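# Seat blue-taped flask in a free shaker clamp

## Task

Put the glass flask with the blue tape into an empty clamp on the shaker so its base sits fully down in the clamp and the clamp's spring ring encircles its cone. The flask must not be gripped tightly, its rim must not be pushed on hard, and the foil covering its mouth must stay intact. At the end all other flasks must still be seated. No clamp leg may be bent and no spring ring pried off; no flask may be struck hard or dropped more than a few centimetres. Any of these breaches counts as failure.

## Robot and tools

Robot: two arms, left_arm (on the +y side, base near (+0.063, +0.429, +0.031) m) and right_arm (base near (-0.011, -0.487, +0.031) m), each with a two-finger gripper whose fingers can fold. Grip with the outer quarter of the pads, near the tips; a grip closer to the palm may wrap the fingers round the part and hold it loosely or squeeze it too hard. A fingertip pushed into a surface folds easily, so a move can pass a surface with little sign of contact.

Frame: all positions, orientations, velocities and targets are in the scene frame. Origin at table-top height halfway between the arms, +x out over the table, +z up. Gripper fingers point along the gripper's +z and open along its y. end_effector_position is the spot between the pads when closed; tips reach about 33 mm past it (9 mm when wide open).

Row layout (used by both execute_actions and move): 18 numbers, each in [-1, 1]. First the left arm: dx, dy, dz, rx, ry, rz, gripper position, force_limit, speed; then the same nine for the right arm. Always send both arms. dx..rz are an offset, not a pose: they count from the arm's Hand target at the start of the action or move, along scene axes, with 1.0 = 0.6 m for dx/dy/dz and 1.0 = 180 degrees for the rotation vector rx,ry,rz (turned about the Hand target position). Sending the same offset again moves further. Six zeros re-request the current Hand target. Gripper numbers are absolute commands: position +1 = open 140 mm, about -0.8 = pads touching, -1 = close until blocked. force_limit -1 gives about 14 N pad force, 0 about 40 N, +1 about 58 N (on parts up to 40 mm, at speed -1). speed -1 = about 30 mm/s, 0 = 140, +1 = 250; faster closing squeezes harder. Both start at +1. To keep a gripper unchanged, resend its previous three numbers (0 is a real command). For a fragile flask, close slowly with a low force_limit.

execute_actions(actions, cameras): actions is a list; each action is a table of up to 15 rows, one per 1/30 s step; a short table repeats its last row. Every row counts from the action's start pose. An empty list returns state and all images. cameras: list of names, ["all"], or [].

move(target, speed, blend, stop_force, zero, blocking, cameras): straight-line path for each gripper to its offset target (one row, or a list of up to 15 rows, all counted from the same starting Hand targets). speed in m/s, 0.002 to 3.6, default 0.25 (turning up to twice that in rad/s); one value or one per target. blend in m rounds corners in a list. stop_force in N, 3 to 120, ends an arm's path when its wrist sensor feels that much push against motion; use it slowly when approaching contact, don't rely on it for light loose objects, and omit it when leaving a contact. zero (default true) re-zeros the sensor first. blocking=false returns early (not allowed with stop_force). Paths ignore obstacles and the other arm; keep away from an arm's own base. The result adds a move: line, e.g. done, off_target, moving, held or fault, plus limits (paced = pose clipped, held = steps withheld).

wait(seconds 0 to 10), stop() to brake a running move, zoom_image(camera, region [x0,y0,x1,y1] pixels, at most 504 each way) on the latest image of cam_head_left, cam_head_right, cam_high, cam_low, cam_left_wrist or cam_right_wrist, zero_wrist_force(arm), finished_scene(scene 1 or 2), which cannot be undone.

Results: per arm end_effector_position (m), quat_wxyz, velocities, Hand target (last commanded pose after clipping; next offsets count from it), Joint positions and torques, Tool commands, gripper position_measured (counts: 3 open, ~75 = 100 mm, 139 = 60 mm, 200 = 20 mm, 230 pads together) and object_status (0 moving, 1 blocked while opening, 2 blocked while closing i.e. likely holding, 3 reached target or pads met). Wrist force/torque are in the gripper's own axes, zeroed at scene start; a third line gives the peak since last shown. Wrist depth: 7x7 grid of distances in mm ahead of the wrist camera, '-' when unknown; glass is transparent to it. Images and camera calibrations allow locating things; printed poses may be off by a few cm.

Limits and cautions: the controller clips orientation commands to 32 degrees from the measured one per step, so large turns take several steps. Arms are stiff; commanding even slightly beyond a firm contact can cause a fault. About 150 N net outside force or a joint torque past its limit (wrist joints 25.4 N m) freezes that arm for 10 s. Contact between the arms can end the scene. Long holds or stretched poses heat motors; 85 °C brakes the arm for 30 to 60 s. Avoid hard squeezes, hitting fixed things, dropping parts, releasing moving parts, and anything leaving the table.

Each tool is called after "Call:" as name([rows], argument=value, ...), one row to a line, values as JSON.

## Session

Call:
execute_actions(actions=[])

Scene clock: 0.00 s.
left_arm: end_effector_position=(+0.2862, +0.0640, +0.2464) position_measured=3 object_status=3 end_effector_quat_wxyz=(-0.420, +0.711, -0.069, +0.560) | right_arm: end_effector_position=(+0.5240, -0.2902, +0.3166) position_measured=3 object_status=3 end_effector_quat_wxyz=(-0.108, -0.300, +0.898, -0.302)
Joint positions: left_arm=[-1.883 -1.119 1.724 -0.632 -0.883 0.758] | right_arm=[0.423 -1.178 1.156 -1.234 -2.152 -0.131]
Joint velocities: within noise
Joint torques (N m): no reading
Motor temperatures (°C): left_arm=[35 29 31 38 40 38] | right_arm=[32 28 35 40 40 37]
Wrist force (N): no reading
Wrist torque (N m): no reading
Wrist force, peak (N): no reading
Wrist depth (mm): cam_left_wrist=[2992 4142 3264 2727 2659 2198 263 / - - 254 2992 2762 289 222 / 2834 - 4224 3077 334 247 183 / - 127 3590 2872 241 190 124 / - 119 3419 769 263 226 107 / - 335 2911 581 282 234 208 / - 287 610 436 358 284 -] | cam_right_wrist=[1717 1911 1755 527 - 420 235 / - 1991 1669 527 457 409 354 / - 1991 577 512 451 416 373 / - 132 572 521 448 412 122 / 110 1823 556 480 464 409 111 / 2008 1755 1959 457 438 395 322 / 2025 1539 1623 - 425 399 233]
Hand target: left_arm +0.2862, +0.0640, +0.2464; -0.420, +0.711, -0.069, +0.560 | right_arm +0.5240, -0.2902, +0.3166; -0.108, -0.300, +0.898, -0.302
Tool commands: left_gripper/position=+1.0 left_gripper/force_limit=+1.0 left_gripper/speed=+1.0 right_gripper/position=+1.0 right_gripper/force_limit=+1.0 right_gripper/speed=+1.0

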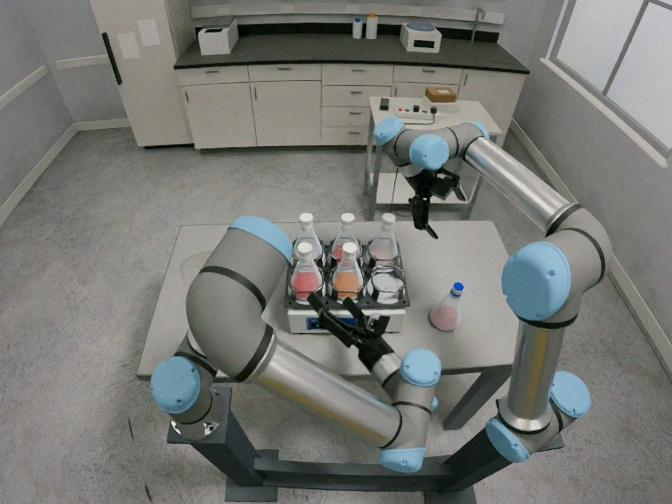

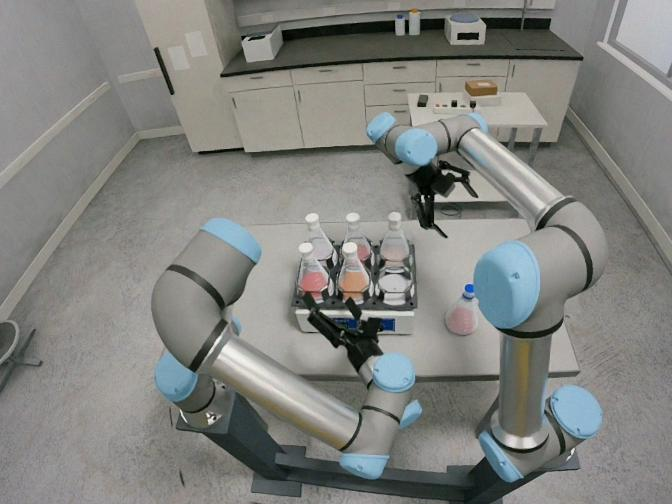

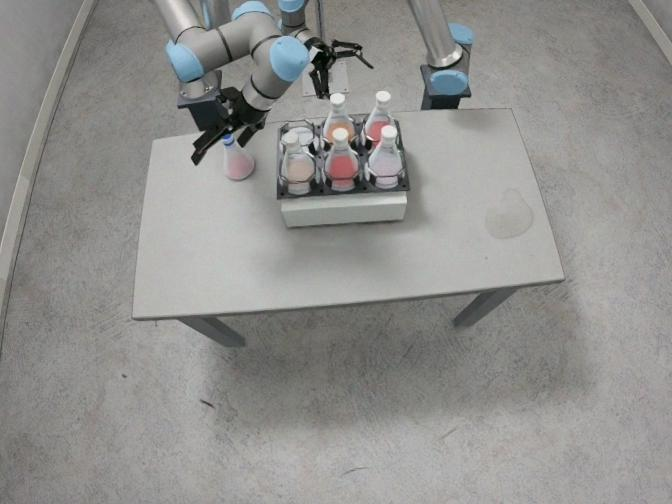

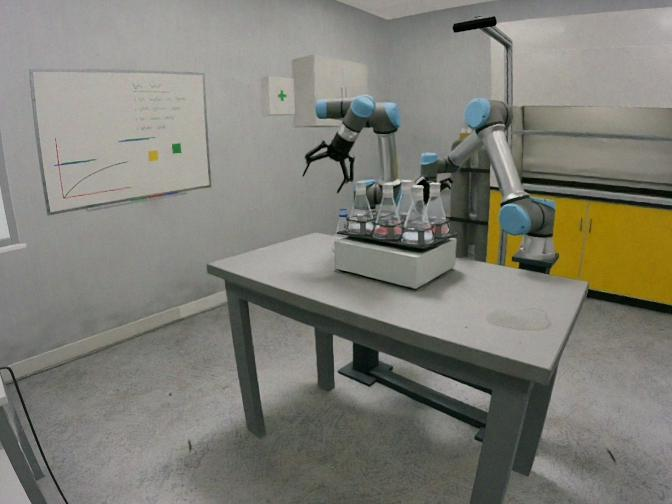

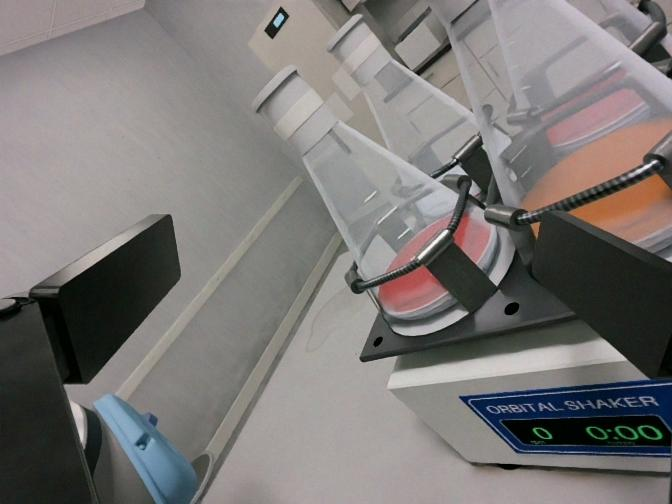

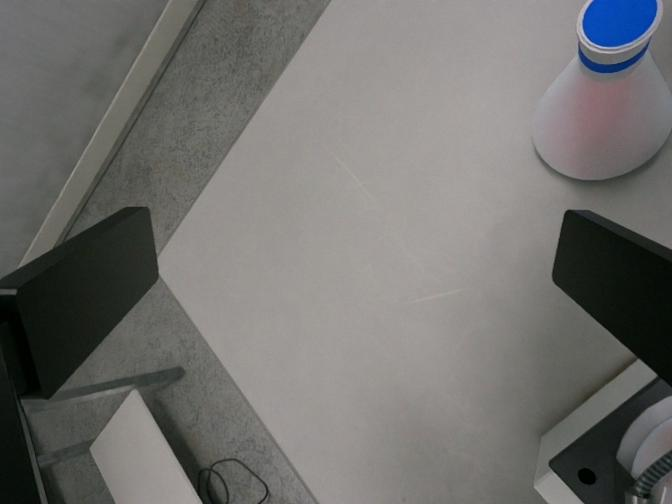

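Call:
zoom_image(camera="cam_head_left", region=[270, 200, 480, 350])

Call:
zoom_image(camera="cam_head_right", region=[280, 200, 490, 350])

Call:
zoom_image(camera="cam_high", region=[210, 80, 420, 230])

Call:
zoom_image(camera="cam_low", region=[320, 160, 470, 290])

Scaled by 2.400 from the camera's 672x504 image, which has a finer 960x720 frame.

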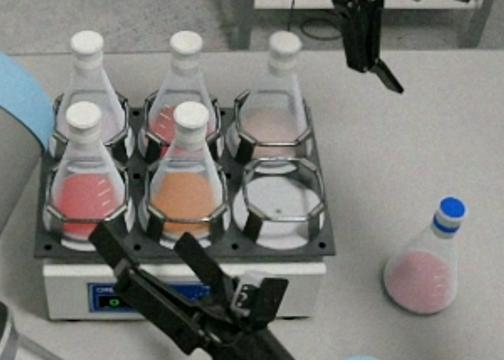

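Scaled by 2.400 from the camera's 672x504 image, which has a finer 960x720 frame.

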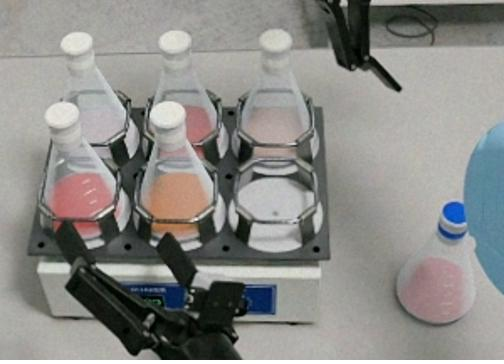

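Scaled by 2.400 from the camera's 672x504 image, which has a finer 960x720 frame.

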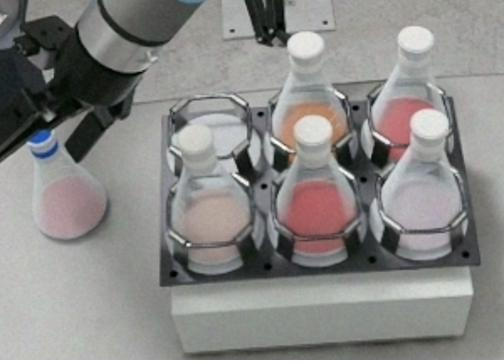

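Scaled by 3.360 from the camera's 672x504 image, which has a finer 960x720 frame.

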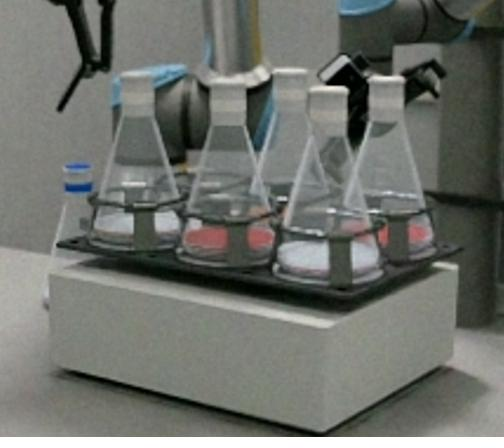

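Call:
move(target=[0,0,0,0,0,0,1,1,1,-0.228,-0.008,0.03,0.208,-0.004,0,1,-1,0], cameras=["cam_right_wrist","cam_head_left","cam_high"])

Scene clock: 23.90 s.
left_arm: end_effector_position=(+0.2862, +0.0640, +0.2464) position_measured=3 object_status=3 end_effector_quat_wxyz=(-0.420, +0.711, -0.069, +0.560) | right_arm: end_effector_position=(+0.3873, -0.2951, +0.3346) position_measured=3 object_status=3 end_effector_quat_wxyz=(+0.000, -0.317, +0.948, +0.001)
Joint positions: left_arm=[-1.883 -1.119 1.724 -0.632 -0.883 0.758] | right_arm=[0.147 -1.733 1.649 -1.486 -1.57 -0.502]
Joint torques (N m): left_arm=[0.13 -37.36 -18 1.62 -0.19 0.05] | right_arm=[7.13 -19.83 -30.7 -1.27 0.98 1]
Wrist force (N): left_arm=[0.4 -0.1 0.1] | right_arm=[1.1 -0.2 1.9]
Wrist torque (N m): left_arm=[-0.02 -0.08 0.00] | right_arm=[0.02 -0.16 0.06]
Wrist force, peak (N): left_arm=[0.4 -0.2 -0.1] | right_arm=[2.9 -0.1 1.7]
Wrist depth (mm): cam_left_wrist=[3779 - 2534 2798 2505 2221 263 / - 3651 3419 3077 2627 287 222 / - - 3714 3314 334 247 183 / - 127 3714 4224 241 191 124 / - 118 5523 728 263 225 107 / - 322 693 528 283 234 208 / - 288 581 470 358 283 -] | cam_right_wrist=[411 418 416 - 415 424 1209 / 437 440 434 273 437 443 456 / 465 473 - 474 449 466 464 / 110 141 516 497 421 335 116 / 110 513 539 515 367 - 111 / 1646 566 562 452 385 371 377 / 1454 1755 606 603 401 409 407]
Hand target: left_arm +0.2862, +0.0640, +0.2464; -0.420, +0.711, -0.069, +0.560 | right_arm +0.3872, -0.2950, +0.3346; +0.000, -0.317, +0.948, +0.001
Off the commanded pose: left_arm 0.000 m, 0 deg | right_arm 0.000 m, 0 deg.
move: done
camera_calibration:
cam_right_wrist: T_world_to_cam=[[-0.613962, 0.789316, 0.005578, 0.477948], [0.736645, 0.570426, 0.363276, -0.238725], [0.283557, 0.227147, -0.931665, 0.412584], [0, 0, 0, 1]] pos_world=[0.352306, -0.334795, 0.468447]
Images, in order (width x height): cam_head_left 672x504, cam_high 672x504, cam_right_wrist 672x504.

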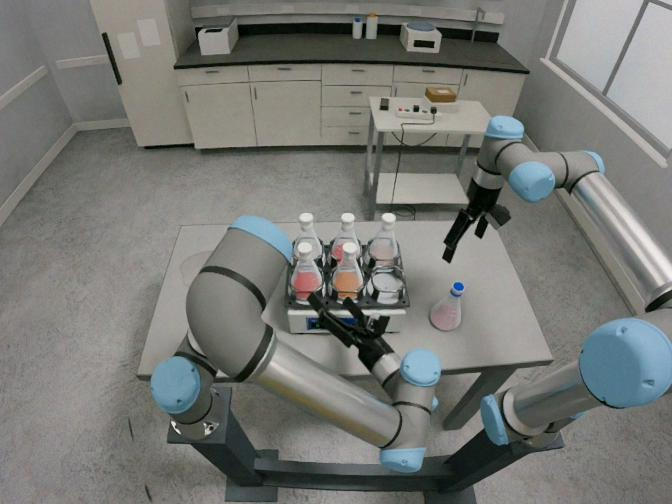

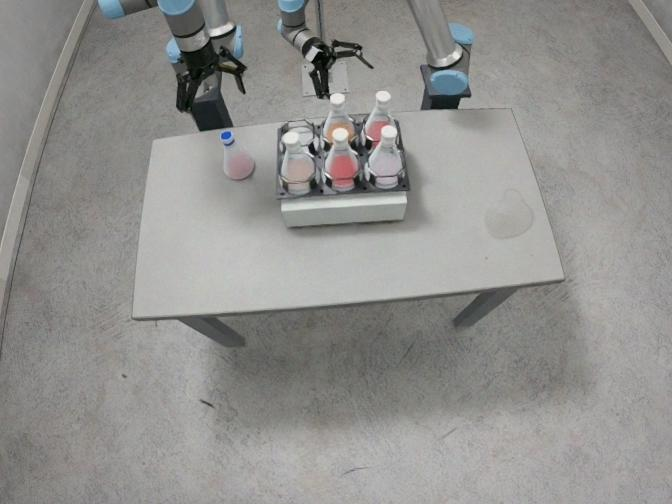

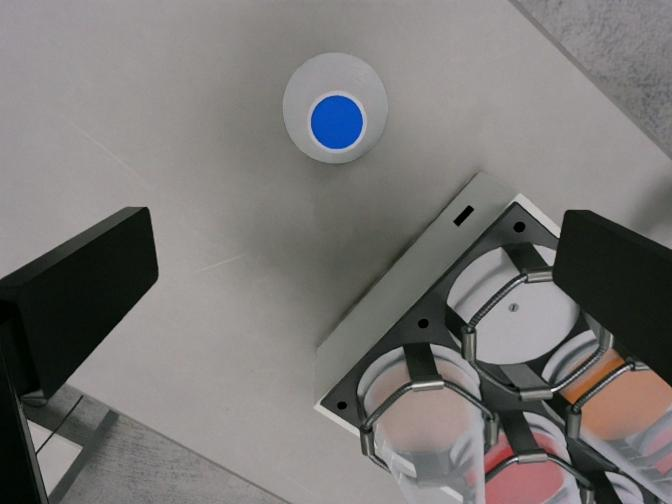

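Call:
move(target=[0,0,0,0,0,0,1,1,1,-0.0337,-0.04,-0.1,0,0,0,1,-1,0], cameras=["cam_right_wrist","cam_head_left","cam_head_right"])

Call:
zoom_image(camera="cam_head_left", region=[400, 200, 500, 350])

Scene clock: 36.53 s.
left_arm: end_effector_position=(+0.2862, +0.0640, +0.2464) position_measured=3 object_status=3 end_effector_quat_wxyz=(-0.420, +0.711, -0.069, +0.560) | right_arm: end_effector_position=(+0.3671, -0.3190, +0.2748) position_measured=3 object_status=3 end_effector_quat_wxyz=(+0.000, -0.317, +0.948, +0.001)
Joint positions: left_arm=[-1.883 -1.119 1.724 -0.632 -0.883 0.758] | right_arm=[0.094 -1.807 1.859 -1.623 -1.569 -0.555]
Joint torques (N m): left_arm=[0.51 -36.86 -17.99 1.61 0.05 0.17] | right_arm=[11.55 -4.86 -22.17 -2.67 1.04 1.73]
Wrist force (N): left_arm=[0.0 -0.1 -0.1] | right_arm=[1.3 -0.4 1.8]
Wrist torque (N m): left_arm=[-0.02 -0.01 0.00] | right_arm=[-0.02 -0.18 0.12]
Wrist force, peak (N): left_arm=[0.4 -0.2 -0.1] | right_arm=[2.3 -0.5 3.8]
Wrist depth (mm): cam_left_wrist=[- - 3077 2659 2505 2198 272 / - - - 2951 2659 288 220 / 2071 - - 4896 332 247 182 / - 127 4583 3989 240 191 124 / - 119 3917 - 262 225 107 / - 337 4064 536 282 234 209 / - 288 567 451 356 285 -] | cam_right_wrist=[362 363 366 362 365 369 1139 / 383 383 382 379 386 386 1222 / 403 406 408 233 409 406 409 / 113 141 432 433 427 360 122 / 110 131 461 468 401 301 111 / 487 504 484 468 354 268 - / 1378 1896 523 409 328 327 317]
Hand target: left_arm +0.2862, +0.0640, +0.2464; -0.420, +0.711, -0.069, +0.560 | right_arm +0.3670, -0.3190, +0.2746; +0.000, -0.317, +0.948, +0.001
Off the commanded pose: left_arm 0.000 m, 0 deg | right_arm 0.000 m, 0 deg.
move: done
camera_calibration:
cam_right_wrist: T_world_to_cam=[[-0.614, 0.789285, 0.00574803, 0.484757], [0.736575, 0.570348, 0.363537, -0.188505], [0.283656, 0.227446, -0.931562, 0.367989], [0, 0, 0, 1]] pos_world=[0.332106, -0.358795, 0.408546]
Images, in order (width x height): cam_head_left 672x504, cam_head_right 672x504, cam_right_wrist 672x504.

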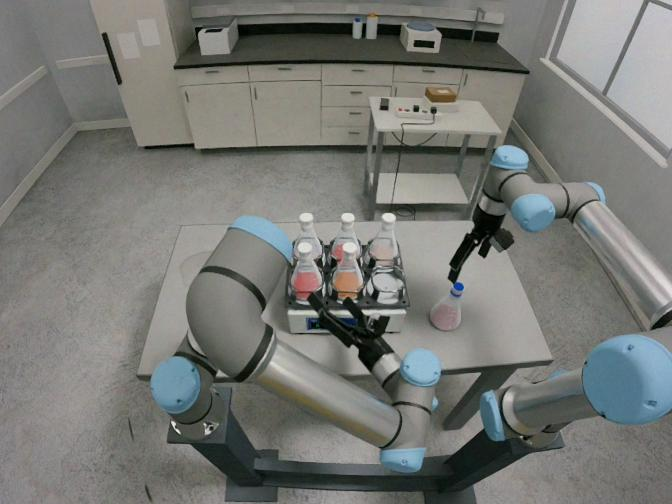

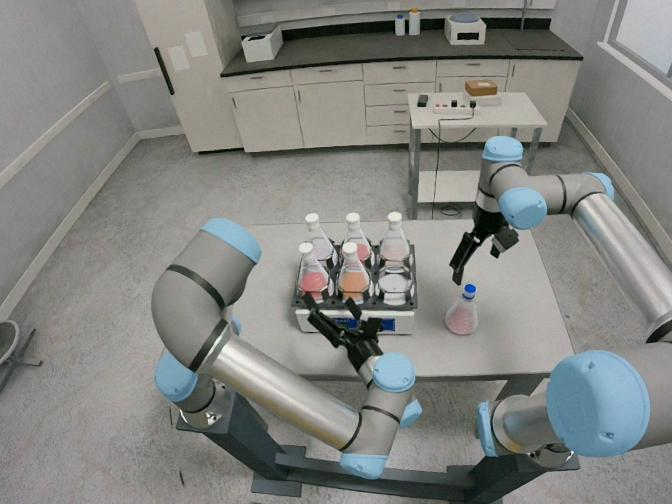

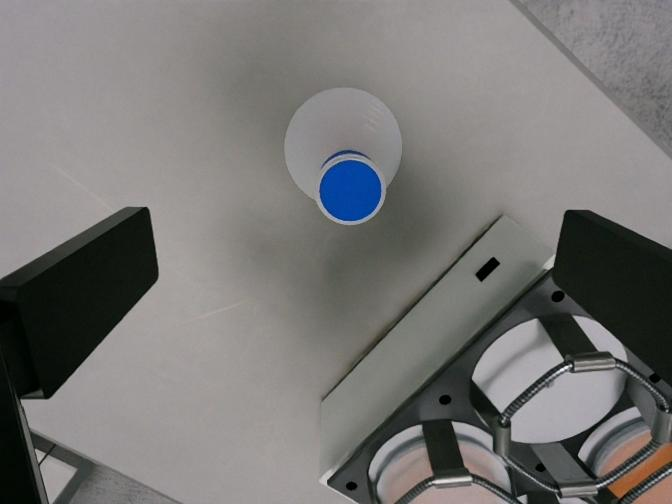

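Scaled by 3.360 from the camera's 672x504 image, which has a finer 960x720 frame.

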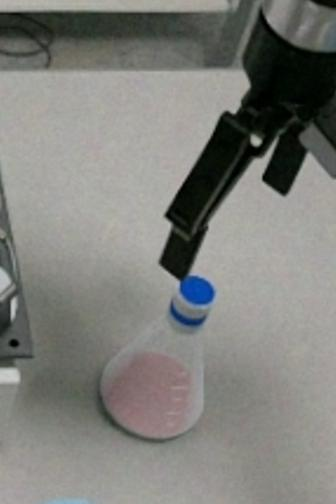

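Call:
move(target=[0,0,0,0,0,0,1,1,1,0,0.0005,-0.161,0,0,0,1,-0.1,-1], cameras=["cam_right_wrist","cam_head_left","cam_low"], speed=0.15)

Call:
zoom_image(camera="cam_head_left", region=[400, 230, 480, 350])

Scene clock: 43.00 s.
left_arm: end_effector_position=(+0.2862, +0.0640, +0.2464) position_measured=3 object_status=3 end_effector_quat_wxyz=(-0.420, +0.711, -0.069, +0.560) | right_arm: end_effector_position=(+0.3670, -0.3187, +0.1780) position_measured=3 object_status=3 end_effector_quat_wxyz=(+0.000, -0.317, +0.948, +0.001)
Joint positions: left_arm=[-1.883 -1.119 1.724 -0.632 -0.883 0.758] | right_arm=[0.095 -1.761 2.076 -1.885 -1.569 -0.555]
Joint torques (N m): left_arm=[-0.09 -37.43 -17.63 1.49 -0.05 0.21] | right_arm=[9.96 -29.32 -25.8 -3.77 1.3 1.65]
Wrist force (N): left_arm=[0.0 -0.1 0.1] | right_arm=[1.2 -0.1 2.0]
Wrist torque (N m): left_arm=[-0.01 -0.01 0.01] | right_arm=[0.05 -0.16 0.05]
Wrist force, peak (N): left_arm=[0.1 -0.4 0.3] | right_arm=[1.4 -0.1 3.9]
Wrist depth (mm): cam_left_wrist=[- - 2316 2564 2595 2198 273 / - 4488 - 3122 2762 321 222 / - 3474 3714 3314 334 248 183 / - 135 3714 851 237 190 124 / - 127 3366 630 263 226 107 / - 2564 4224 520 283 234 208 / - 289 581 454 359 284 -] | cam_right_wrist=[276 277 277 278 274 278 1039 / 292 292 292 286 292 294 293 / 309 311 310 175 312 313 311 / 110 141 330 139 325 327 122 / 110 352 364 351 348 296 111 / 380 376 375 372 331 258 209 / 405 - 407 366 286 225 218]
Hand target: left_arm +0.2862, +0.0640, +0.2464; -0.420, +0.711, -0.069, +0.560 | right_arm +0.3670, -0.3187, +0.1780; +0.000, -0.317, +0.948, +0.001
Off the commanded pose: left_arm 0.000 m, 0 deg | right_arm 0.000 m, 0 deg.
move: done
camera_calibration:
cam_right_wrist: T_world_to_cam=[[-0.614057, 0.789239, 0.00589767, 0.485032], [0.736677, 0.570448, 0.363176, -0.153408], [0.283268, 0.227355, -0.931702, 0.277978], [0, 0, 0, 1]] pos_world=[0.332107, -0.358495, 0.311847]
Images, in order (width x height): cam_head_left 672x504, cam_low 672x504, cam_right_wrist 672x504.

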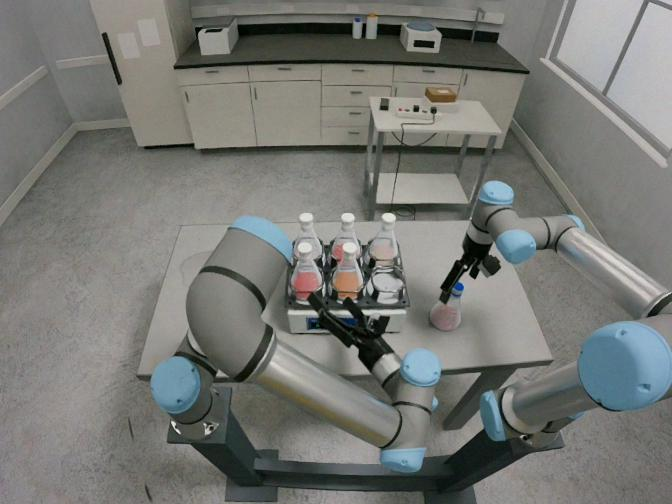

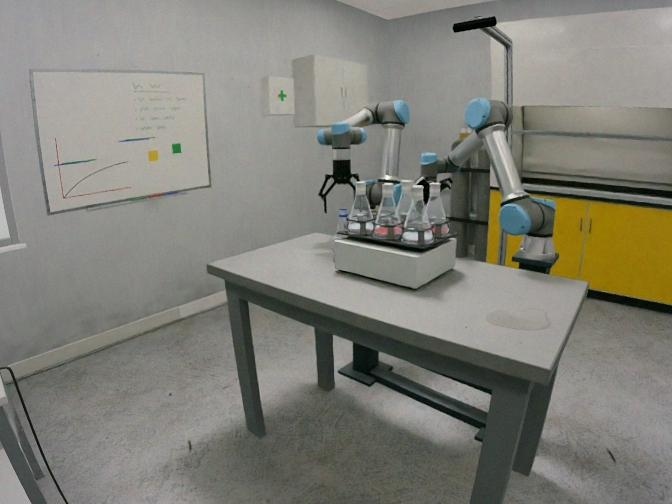

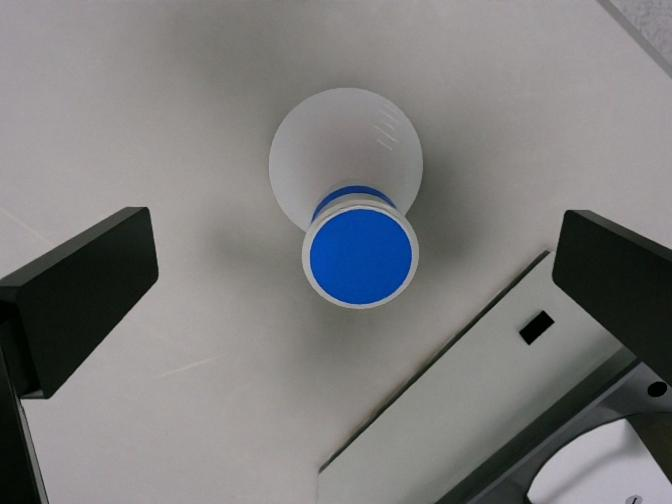

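Scaled by 4.200 from the camera's 672x504 image, which has a finer 960x720 frame.

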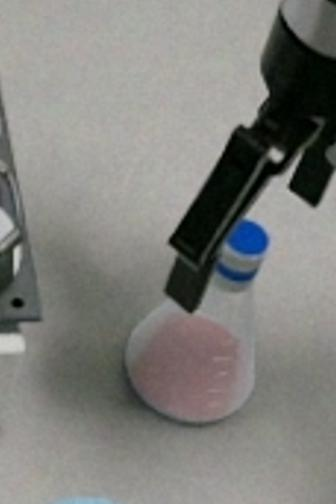

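Call:
move(target=[0,0,0,0,0,0,1,1,1,0,0,0,0,0,0,-1,-0.1,-1])

Call:
wait(seconds=2.5, cameras=["cam_right_wrist","cam_head_left"])

Call:
zoom_image(camera="cam_head_left", region=[400, 230, 480, 350])

Scene clock: 50.40 s.
left_arm: end_effector_position=(+0.2862, +0.0640, +0.2464) position_measured=3 object_status=3 end_effector_quat_wxyz=(-0.420, +0.711, -0.069, +0.560) | right_arm: end_effector_position=(+0.3670, -0.3187, +0.1780) position_measured=177 object_status=2 end_effector_quat_wxyz=(+0.000, -0.317, +0.948, +0.001)
Joint positions: left_arm=[-1.883 -1.119 1.724 -0.632 -0.883 0.758] | right_arm=[0.095 -1.761 2.076 -1.885 -1.569 -0.555]
Joint torques (N m): left_arm=[-0.79 -37.79 -16.66 1.38 -0.06 0.53] | right_arm=[-6.88 -26.64 -20.23 -3.65 0.13 -0.98]
Wrist force (N): left_arm=[0.1 -0.2 -0.2] | right_arm=[1.1 -0.2 4.7]
Wrist torque (N m): left_arm=[-0.03 -0.03 0.00] | right_arm=[0.04 -0.21 0.06]
Wrist force, peak (N): left_arm=[0.4 -0.1 0.2] | right_arm=[1.1 -0.4 4.7]
Wrist depth (mm): cam_left_wrist=[3215 - 3314 2872 2727 2198 273 / 3989 - - 3264 2762 289 222 / - - - 3917 334 243 183 / - 127 3531 4224 238 191 124 / - 119 3474 804 262 225 106 / - 347 682 537 280 234 207 / - 287 581 452 360 279 -] | cam_right_wrist=[277 277 275 277 277 278 284 / 292 294 292 281 292 294 294 / 309 309 309 289 308 311 312 / 327 326 106 138 128 322 332 / - 80 76 344 - 81 81 / - 74 - 382 - - 70 / - - - 373 - - -]
Hand target: left_arm +0.2862, +0.0640, +0.2464; -0.420, +0.711, -0.069, +0.560 | right_arm +0.3670, -0.3187, +0.1780; +0.000, -0.317, +0.948, +0.001
Off the commanded pose: left_arm 0.000 m, 0 deg | right_arm 0.000 m, 0 deg.
move: done

Scene clock: 52.90 s.
left_arm: end_effector_position=(+0.2862, +0.0640, +0.2464) position_measured=3 object_status=3 end_effector_quat_wxyz=(-0.420, +0.711, -0.069, +0.560) | right_arm: end_effector_position=(+0.3670, -0.3187, +0.1780) position_measured=177 object_status=2 end_effector_quat_wxyz=(+0.000, -0.317, +0.948, +0.001)
Joint positions: left_arm=[-1.883 -1.119 1.724 -0.632 -0.883 0.758] | right_arm=[0.095 -1.761 2.076 -1.885 -1.569 -0.555]
Joint torques (N m): left_arm=[-0.33 -38 -18.2 1.54 0.04 0.74] | right_arm=[-7.48 -20.35 -33.45 -1.78 -1.24 -0.95]
Wrist force (N): left_arm=[0.1 -0.3 0.0] | right_arm=[1.3 -0.3 4.5]
Wrist torque (N m): left_arm=[-0.06 -0.04 0.00] | right_arm=[0.01 -0.19 0.06]
Wrist force, peak (N): left_arm=[0.1 -0.2 0.4] | right_arm=[1.1 -0.4 4.6]
Wrist depth (mm): cam_left_wrist=[- - 2595 2834 2693 2112 274 / - 3215 4308 2872 2798 289 221 / - 3779 4396 5009 334 246 183 / - 127 - 953 240 191 125 / - 118 4396 702 262 225 106 / - 332 3122 564 282 233 208 / - 291 584 452 359 277 -] | cam_right_wrist=[276 277 279 279 278 279 281 / 292 297 292 287 292 294 298 / 311 305 309 151 307 312 314 / 328 325 106 138 128 323 331 / - 81 76 352 - 81 81 / - 74 - 377 - - 70 / - - - 356 - - -]
Hand target: left_arm +0.2862, +0.0640, +0.2464; -0.420, +0.711, -0.069, +0.560 | right_arm +0.3670, -0.3187, +0.1780; +0.000, -0.317, +0.948, +0.001
Tool commands: left_gripper/position=+1.0 left_gripper/force_limit=+1.0 left_gripper/speed=+1.0 right_gripper/position=-1.0 right_gripper/force_limit=-0.1 right_gripper/speed=-1.0
Off the commanded pose: left_arm 0.000 m, 0 deg | right_arm 0.000 m, 0 deg.
wait: 2.50 s; at rest by 0.17 s
camera_calibration:
cam_right_wrist: T_world_to_cam=[[-0.614091, 0.789213, 0.00583436, 0.484913], [0.73658, 0.570451, 0.363367, -0.153418], [0.283446, 0.227438, -0.931628, 0.277932], [0, 0, 0, 1]] pos_world=[0.332007, -0.358395, 0.311846]
Images, in order (width x height): cam_head_left 672x504, cam_right_wrist 672x504.

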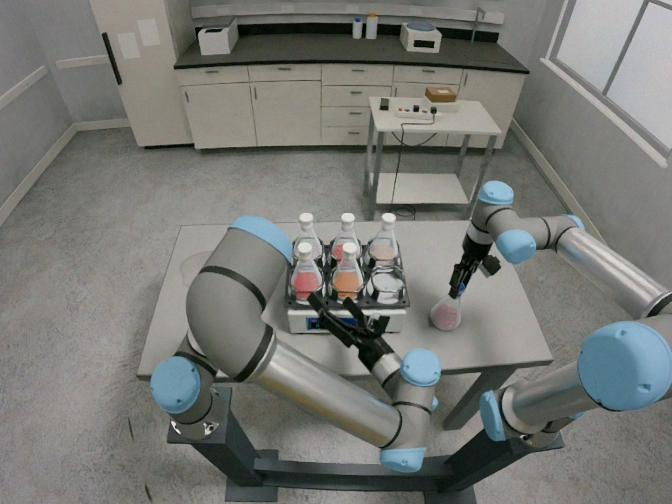

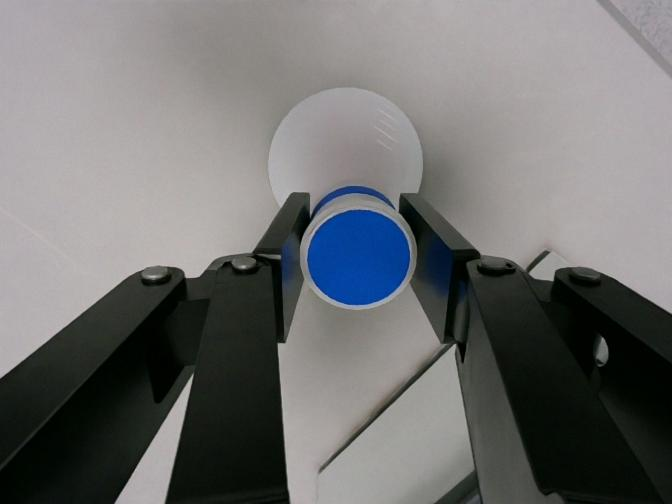

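Scaled by 4.200 from the camera's 672x504 image, which has a finer 960x720 frame.

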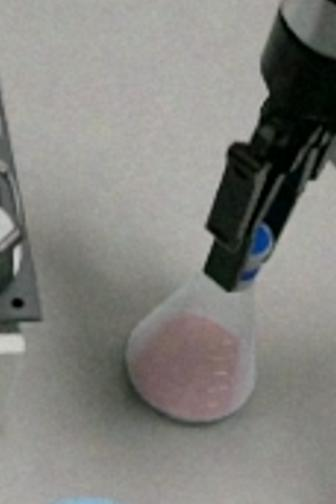

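Call:
move([
  [0,0,0,0,0,0,1,1,1,0,0,0.3667,0,0,0,-1,-0.1,-1],
  [0,0,0,0,0,0,1,1,1,0.0517,0.3778,0.3667,0,0,0,-1,-0.1,-1],
], speed=0.12, cameras=["all"])

Call:
zoom_image(camera="cam_head_left", region=[320, 200, 460, 340])

Call:
zoom_image(camera="cam_head_right", region=[330, 200, 470, 340])

Call:
zoom_image(camera="cam_high", region=[230, 60, 370, 200])

Call:
zoom_image(camera="cam_low", region=[320, 150, 460, 290])

Scene clock: 62.23 s.
left_arm: end_effector_position=(+0.2862, +0.0640, +0.2464) position_measured=3 object_status=3 end_effector_quat_wxyz=(-0.420, +0.711, -0.069, +0.560) | right_arm: end_effector_position=(+0.3980, -0.0920, +0.3980) position_measured=177 object_status=2 end_effector_quat_wxyz=(+0.000, -0.317, +0.948, +0.001)
Joint positions: left_arm=[-1.883 -1.119 1.724 -0.632 -0.883 0.758] | right_arm=[0.535 -1.397 1.147 -1.32 -1.569 -0.115]
Joint torques (N m): left_arm=[0.01 -36.98 -16.98 1.35 0.27 0.99] | right_arm=[-9.91 -44.18 -23.25 -4.45 -0.56 -0.99]
Wrist force (N): left_arm=[0.1 -0.1 0.1] | right_arm=[1.6 -0.7 4.2]
Wrist torque (N m): left_arm=[-0.03 -0.03 0.00] | right_arm=[-0.09 -0.21 0.18]
Wrist force, peak (N): left_arm=[0.3 -0.3 0.0] | right_arm=[1.2 -0.2 6.8]
Wrist depth (mm): cam_left_wrist=[2693 - 3779 2727 2595 1906 274 / 2762 - 248 3215 2727 288 221 / - - - 4224 333 244 183 / - 127 4064 4142 240 190 124 / - 127 - 688 262 225 106 / - 336 753 554 283 235 209 / - 288 579 452 358 285 -] | cam_right_wrist=[472 476 465 448 469 309 1254 / 499 493 497 281 484 498 814 / 529 531 380 289 340 514 - / 577 550 106 138 128 360 - / - 81 76 419 - 81 79 / - 74 - 295 - - 70 / - - - 712 - - -]
Hand target: left_arm +0.2862, +0.0640, +0.2464; -0.420, +0.711, -0.069, +0.560 | right_arm +0.3980, -0.0920, +0.3981; +0.000, -0.317, +0.948, +0.001
Off the commanded pose: left_arm 0.000 m, 0 deg | right_arm 0.000 m, 0 deg.
move: done
camera_calibration:
cam_right_wrist: T_world_to_cam=[[-0.614144, 0.789173, 0.00578988, 0.323789], [0.736569, 0.570543, 0.363245, -0.385433], [0.28336, 0.22735, -0.931676, 0.422588], [0, 0, 0, 1]] pos_world=[0.363007, -0.131695, 0.531847]

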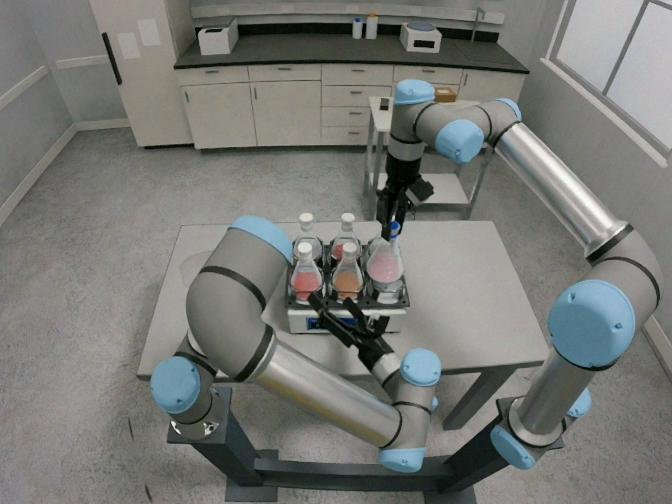

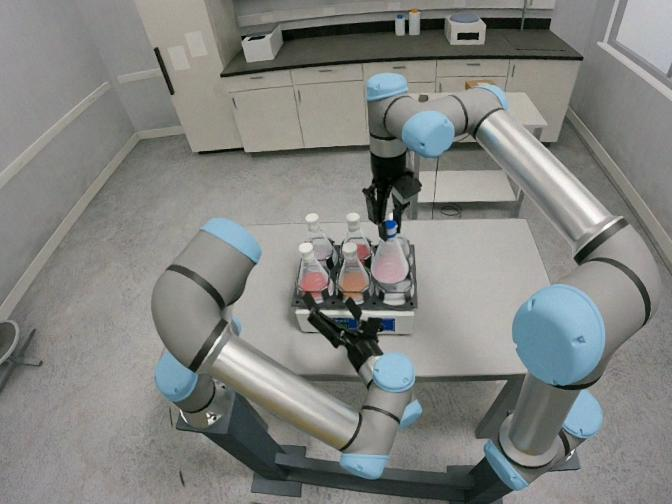

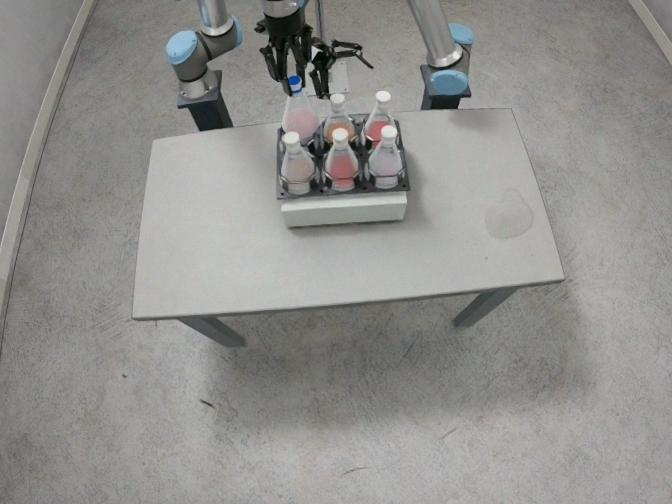

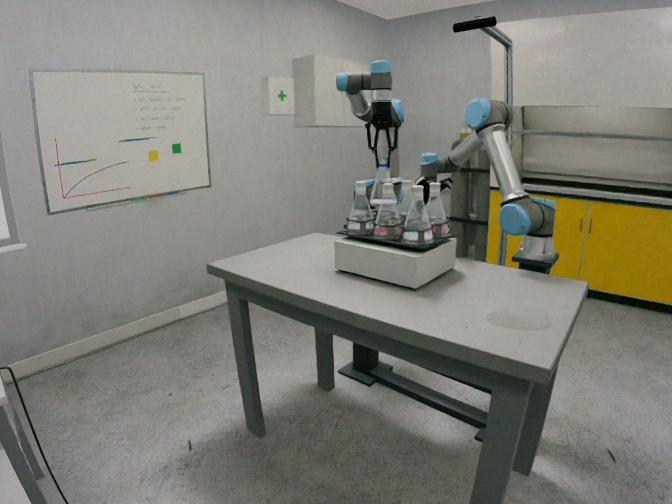

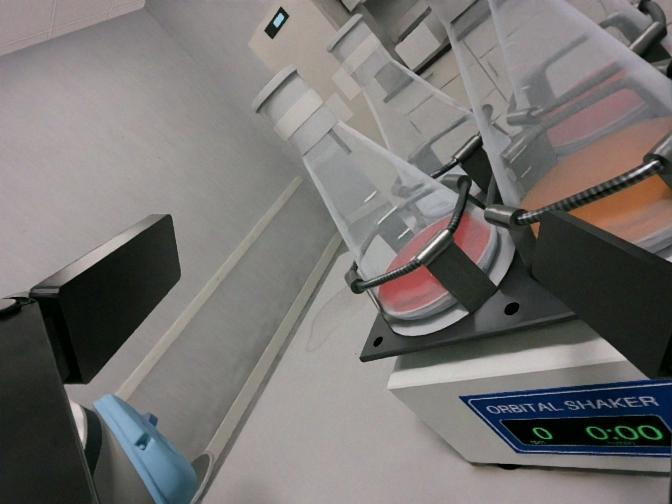

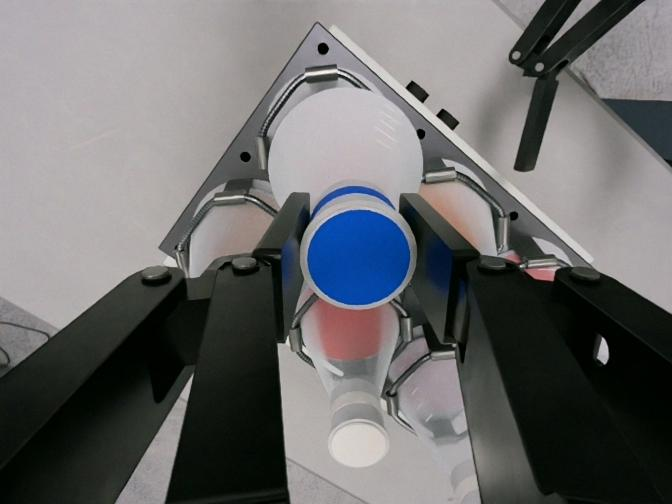

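Scaled by 3.600 from the camera's 672x504 image, which has a finer 960x720 frame.

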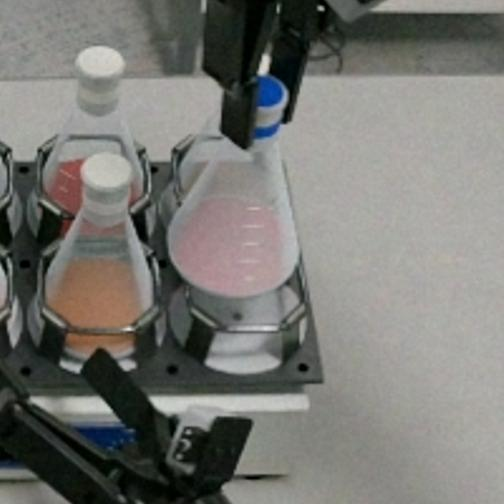

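Scaled by 3.600 from the camera's 672x504 image, which has a finer 960x720 frame.

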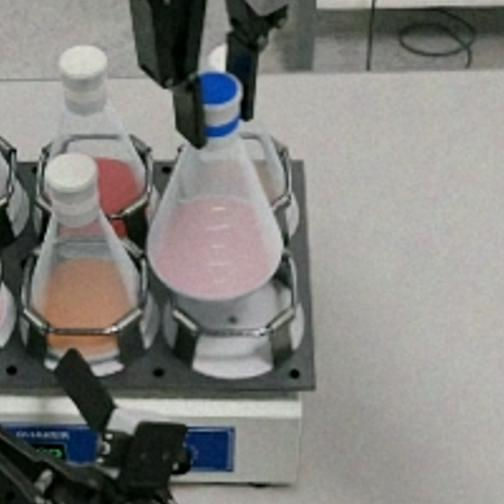

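Scaled by 3.600 from the camera's 672x504 image, which has a finer 960x720 frame.

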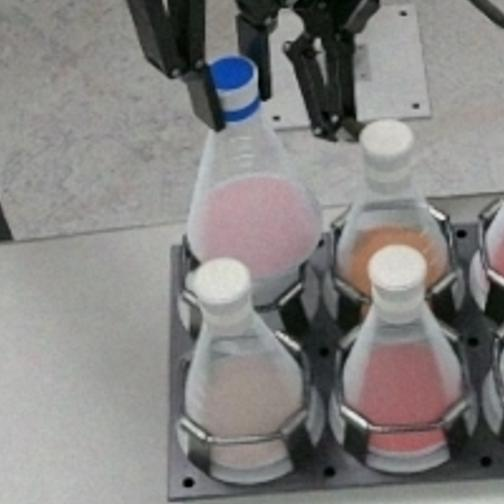

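Scaled by 3.600 from the camera's 672x504 image, which has a finer 960x720 frame.

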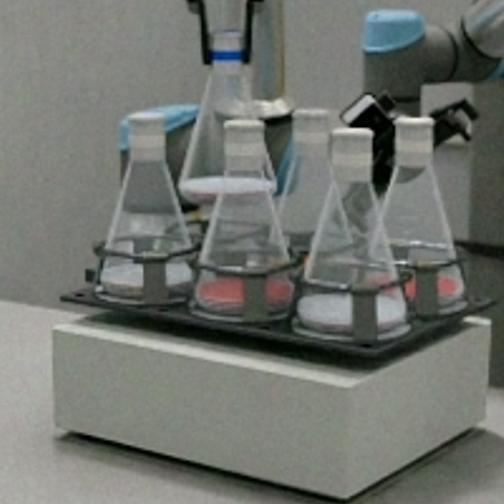

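Call:
move(target=[0,0,0,0,0,0,1,1,1,0,-0.0158,-0.045,0,0,0,-1,-0.1,-1], speed=0.1, cameras=["cam_right_wrist","cam_head_left","cam_head_right","cam_high","cam_low"])

Call:
zoom_image(camera="cam_head_left", region=[340, 210, 440, 310])

Call:
zoom_image(camera="cam_high", region=[250, 70, 350, 200])

Call:
zoom_image(camera="cam_low", region=[340, 160, 420, 250])

Call:
zoom_image(camera="cam_right_wrist", region=[200, 0, 504, 304])

Scene clock: 74.97 s.
left_arm: end_effector_position=(+0.2862, +0.0640, +0.2464) position_measured=3 object_status=3 end_effector_quat_wxyz=(-0.420, +0.711, -0.069, +0.560) | right_arm: end_effector_position=(+0.3981, -0.1016, +0.3712) position_measured=177 object_status=2 end_effector_quat_wxyz=(+0.000, -0.317, +0.948, +0.001)
Joint positions: left_arm=[-1.883 -1.119 1.724 -0.632 -0.883 0.758] | right_arm=[0.52 -1.428 1.253 -1.396 -1.569 -0.13]
Joint torques (N m): left_arm=[-0.35 -36.94 -16.04 1.37 0.33 0.96] | right_arm=[8.88 -23.76 -34.48 -1.61 -0.79 1.68]
Wrist force (N): left_arm=[0.2 -0.2 -0.3] | right_arm=[1.2 -0.4 4.0]
Wrist torque (N m): left_arm=[-0.04 -0.05 0.00] | right_arm=[-0.04 -0.14 0.15]
Wrist force, peak (N): left_arm=[0.1 -0.4 0.2] | right_arm=[1.5 -0.7 5.3]
Wrist depth (mm): cam_left_wrist=[2627 3168 3531 2762 2534 2176 249 / 4224 3077 4583 3077 2627 288 221 / - - 4683 3215 334 247 183 / - 127 - 894 240 191 124 / - 117 - 713 262 225 106 / - 339 780 558 283 235 208 / - 287 584 450 360 285 -] | cam_right_wrist=[438 449 427 441 451 452 270 / 471 475 490 279 420 460 760 / 502 513 356 159 303 494 503 / - 519 106 138 128 354 - / - 81 76 391 - 81 79 / - 74 - 400 - - 70 / - - - 245 - - -]
Hand target: left_arm +0.2862, +0.0640, +0.2464; -0.420, +0.711, -0.069, +0.560 | right_arm +0.3980, -0.1015, +0.3711; +0.000, -0.317, +0.948, +0.001
Off the commanded pose: left_arm 0.000 m, 0 deg | right_arm 0.000 m, 0 deg.
move: done
camera_calibration:
cam_right_wrist: T_world_to_cam=[[-0.614, 0.789285, 0.00574803, 0.331646], [0.736575, 0.570348, 0.363537, -0.370378], [0.283656, 0.227446, -0.931562, 0.399551], [0, 0, 0, 1]] pos_world=[0.363106, -0.141395, 0.504946]
Images, in order (width x height): cam_head_left 672x504, cam_head_right 672x504, cam_high 672x504, cam_low 672x504, cam_right_wrist 672x504.

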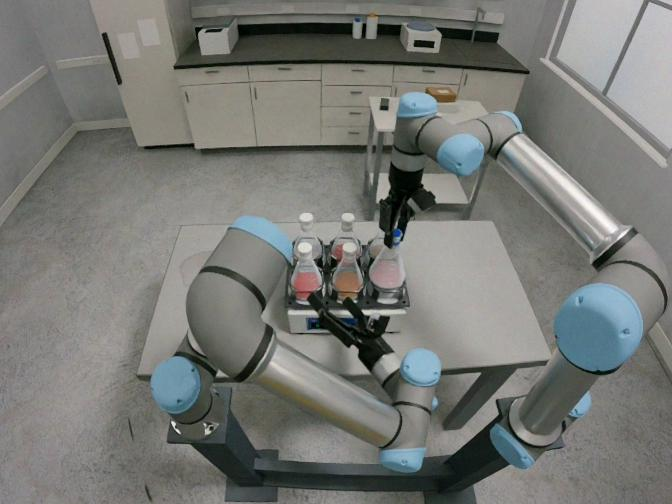

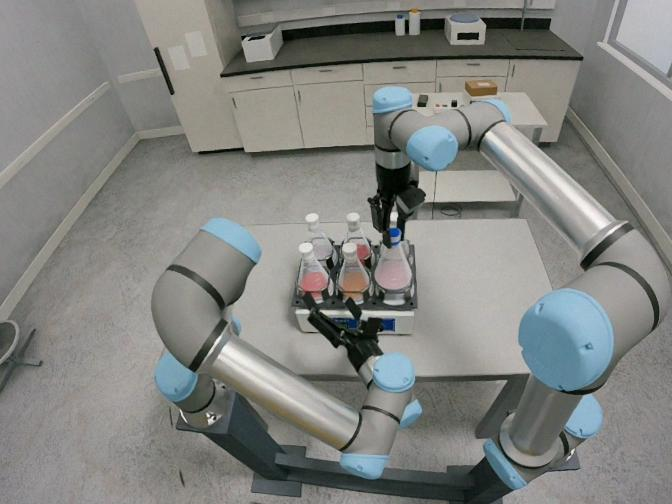

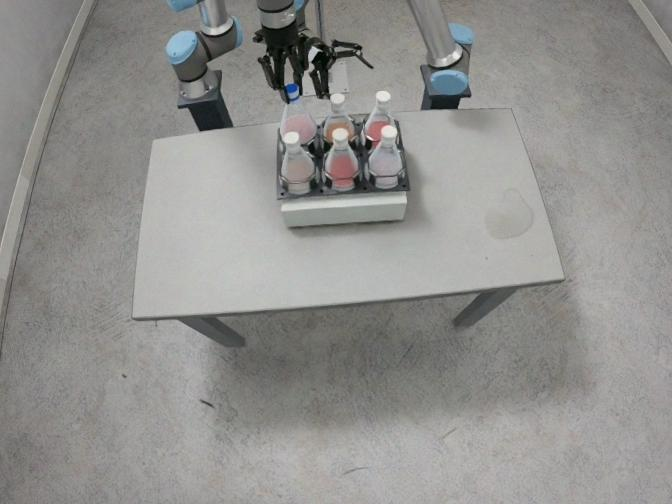

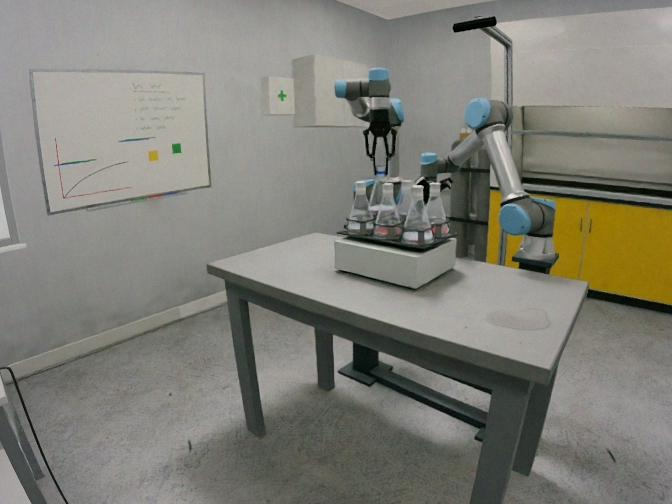

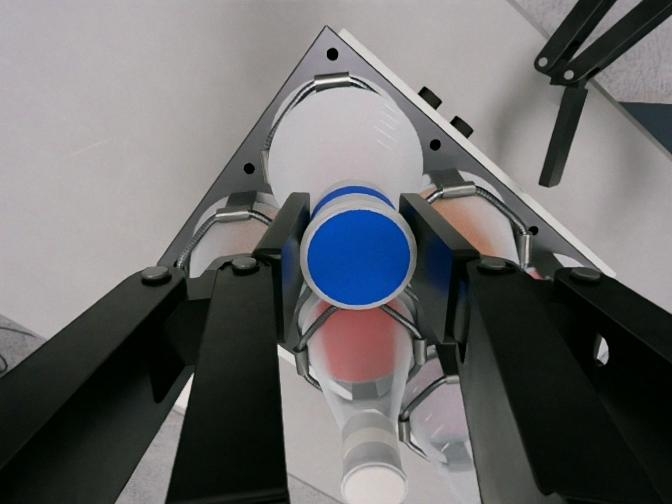

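Scaled by 5.040 from the camera's 672x504 image, which has a finer 960x720 frame.

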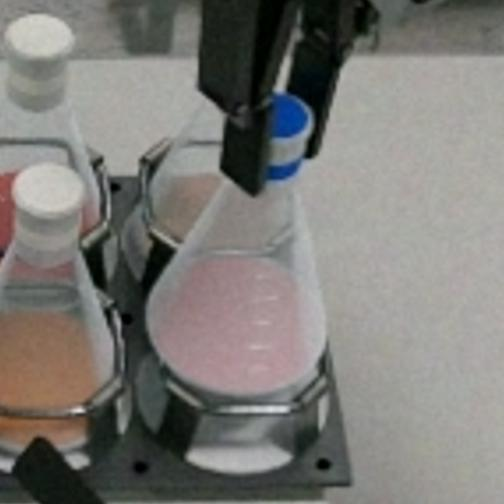

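Scaled by 3.877 from the camera's 672x504 image, which has a finer 960x720 frame.

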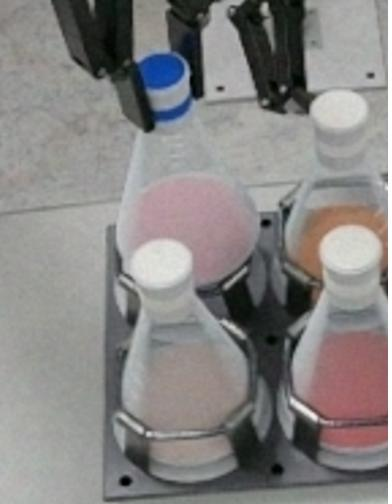

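Scaled by 5.600 from the camera's 672x504 image, which has a finer 960x720 frame.

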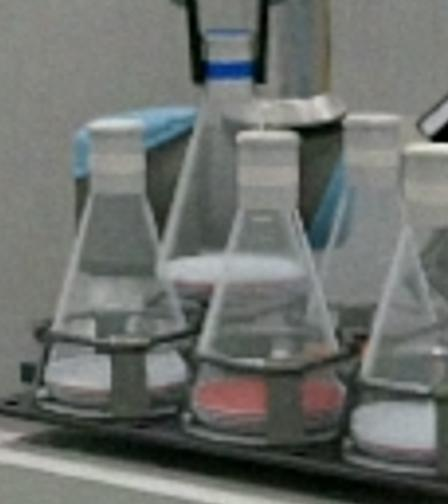

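Scaled by 1.658 from the camera's 672x504 image, which has a finer 960x720 frame.

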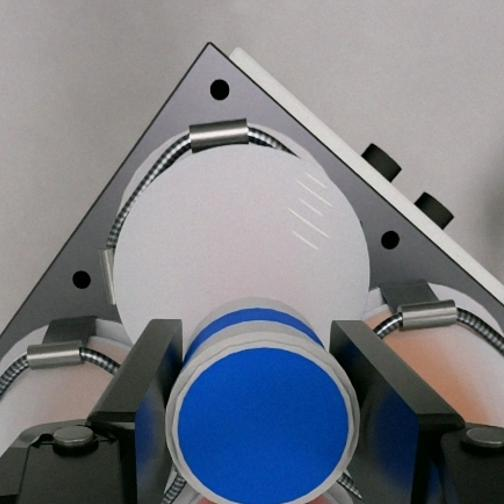

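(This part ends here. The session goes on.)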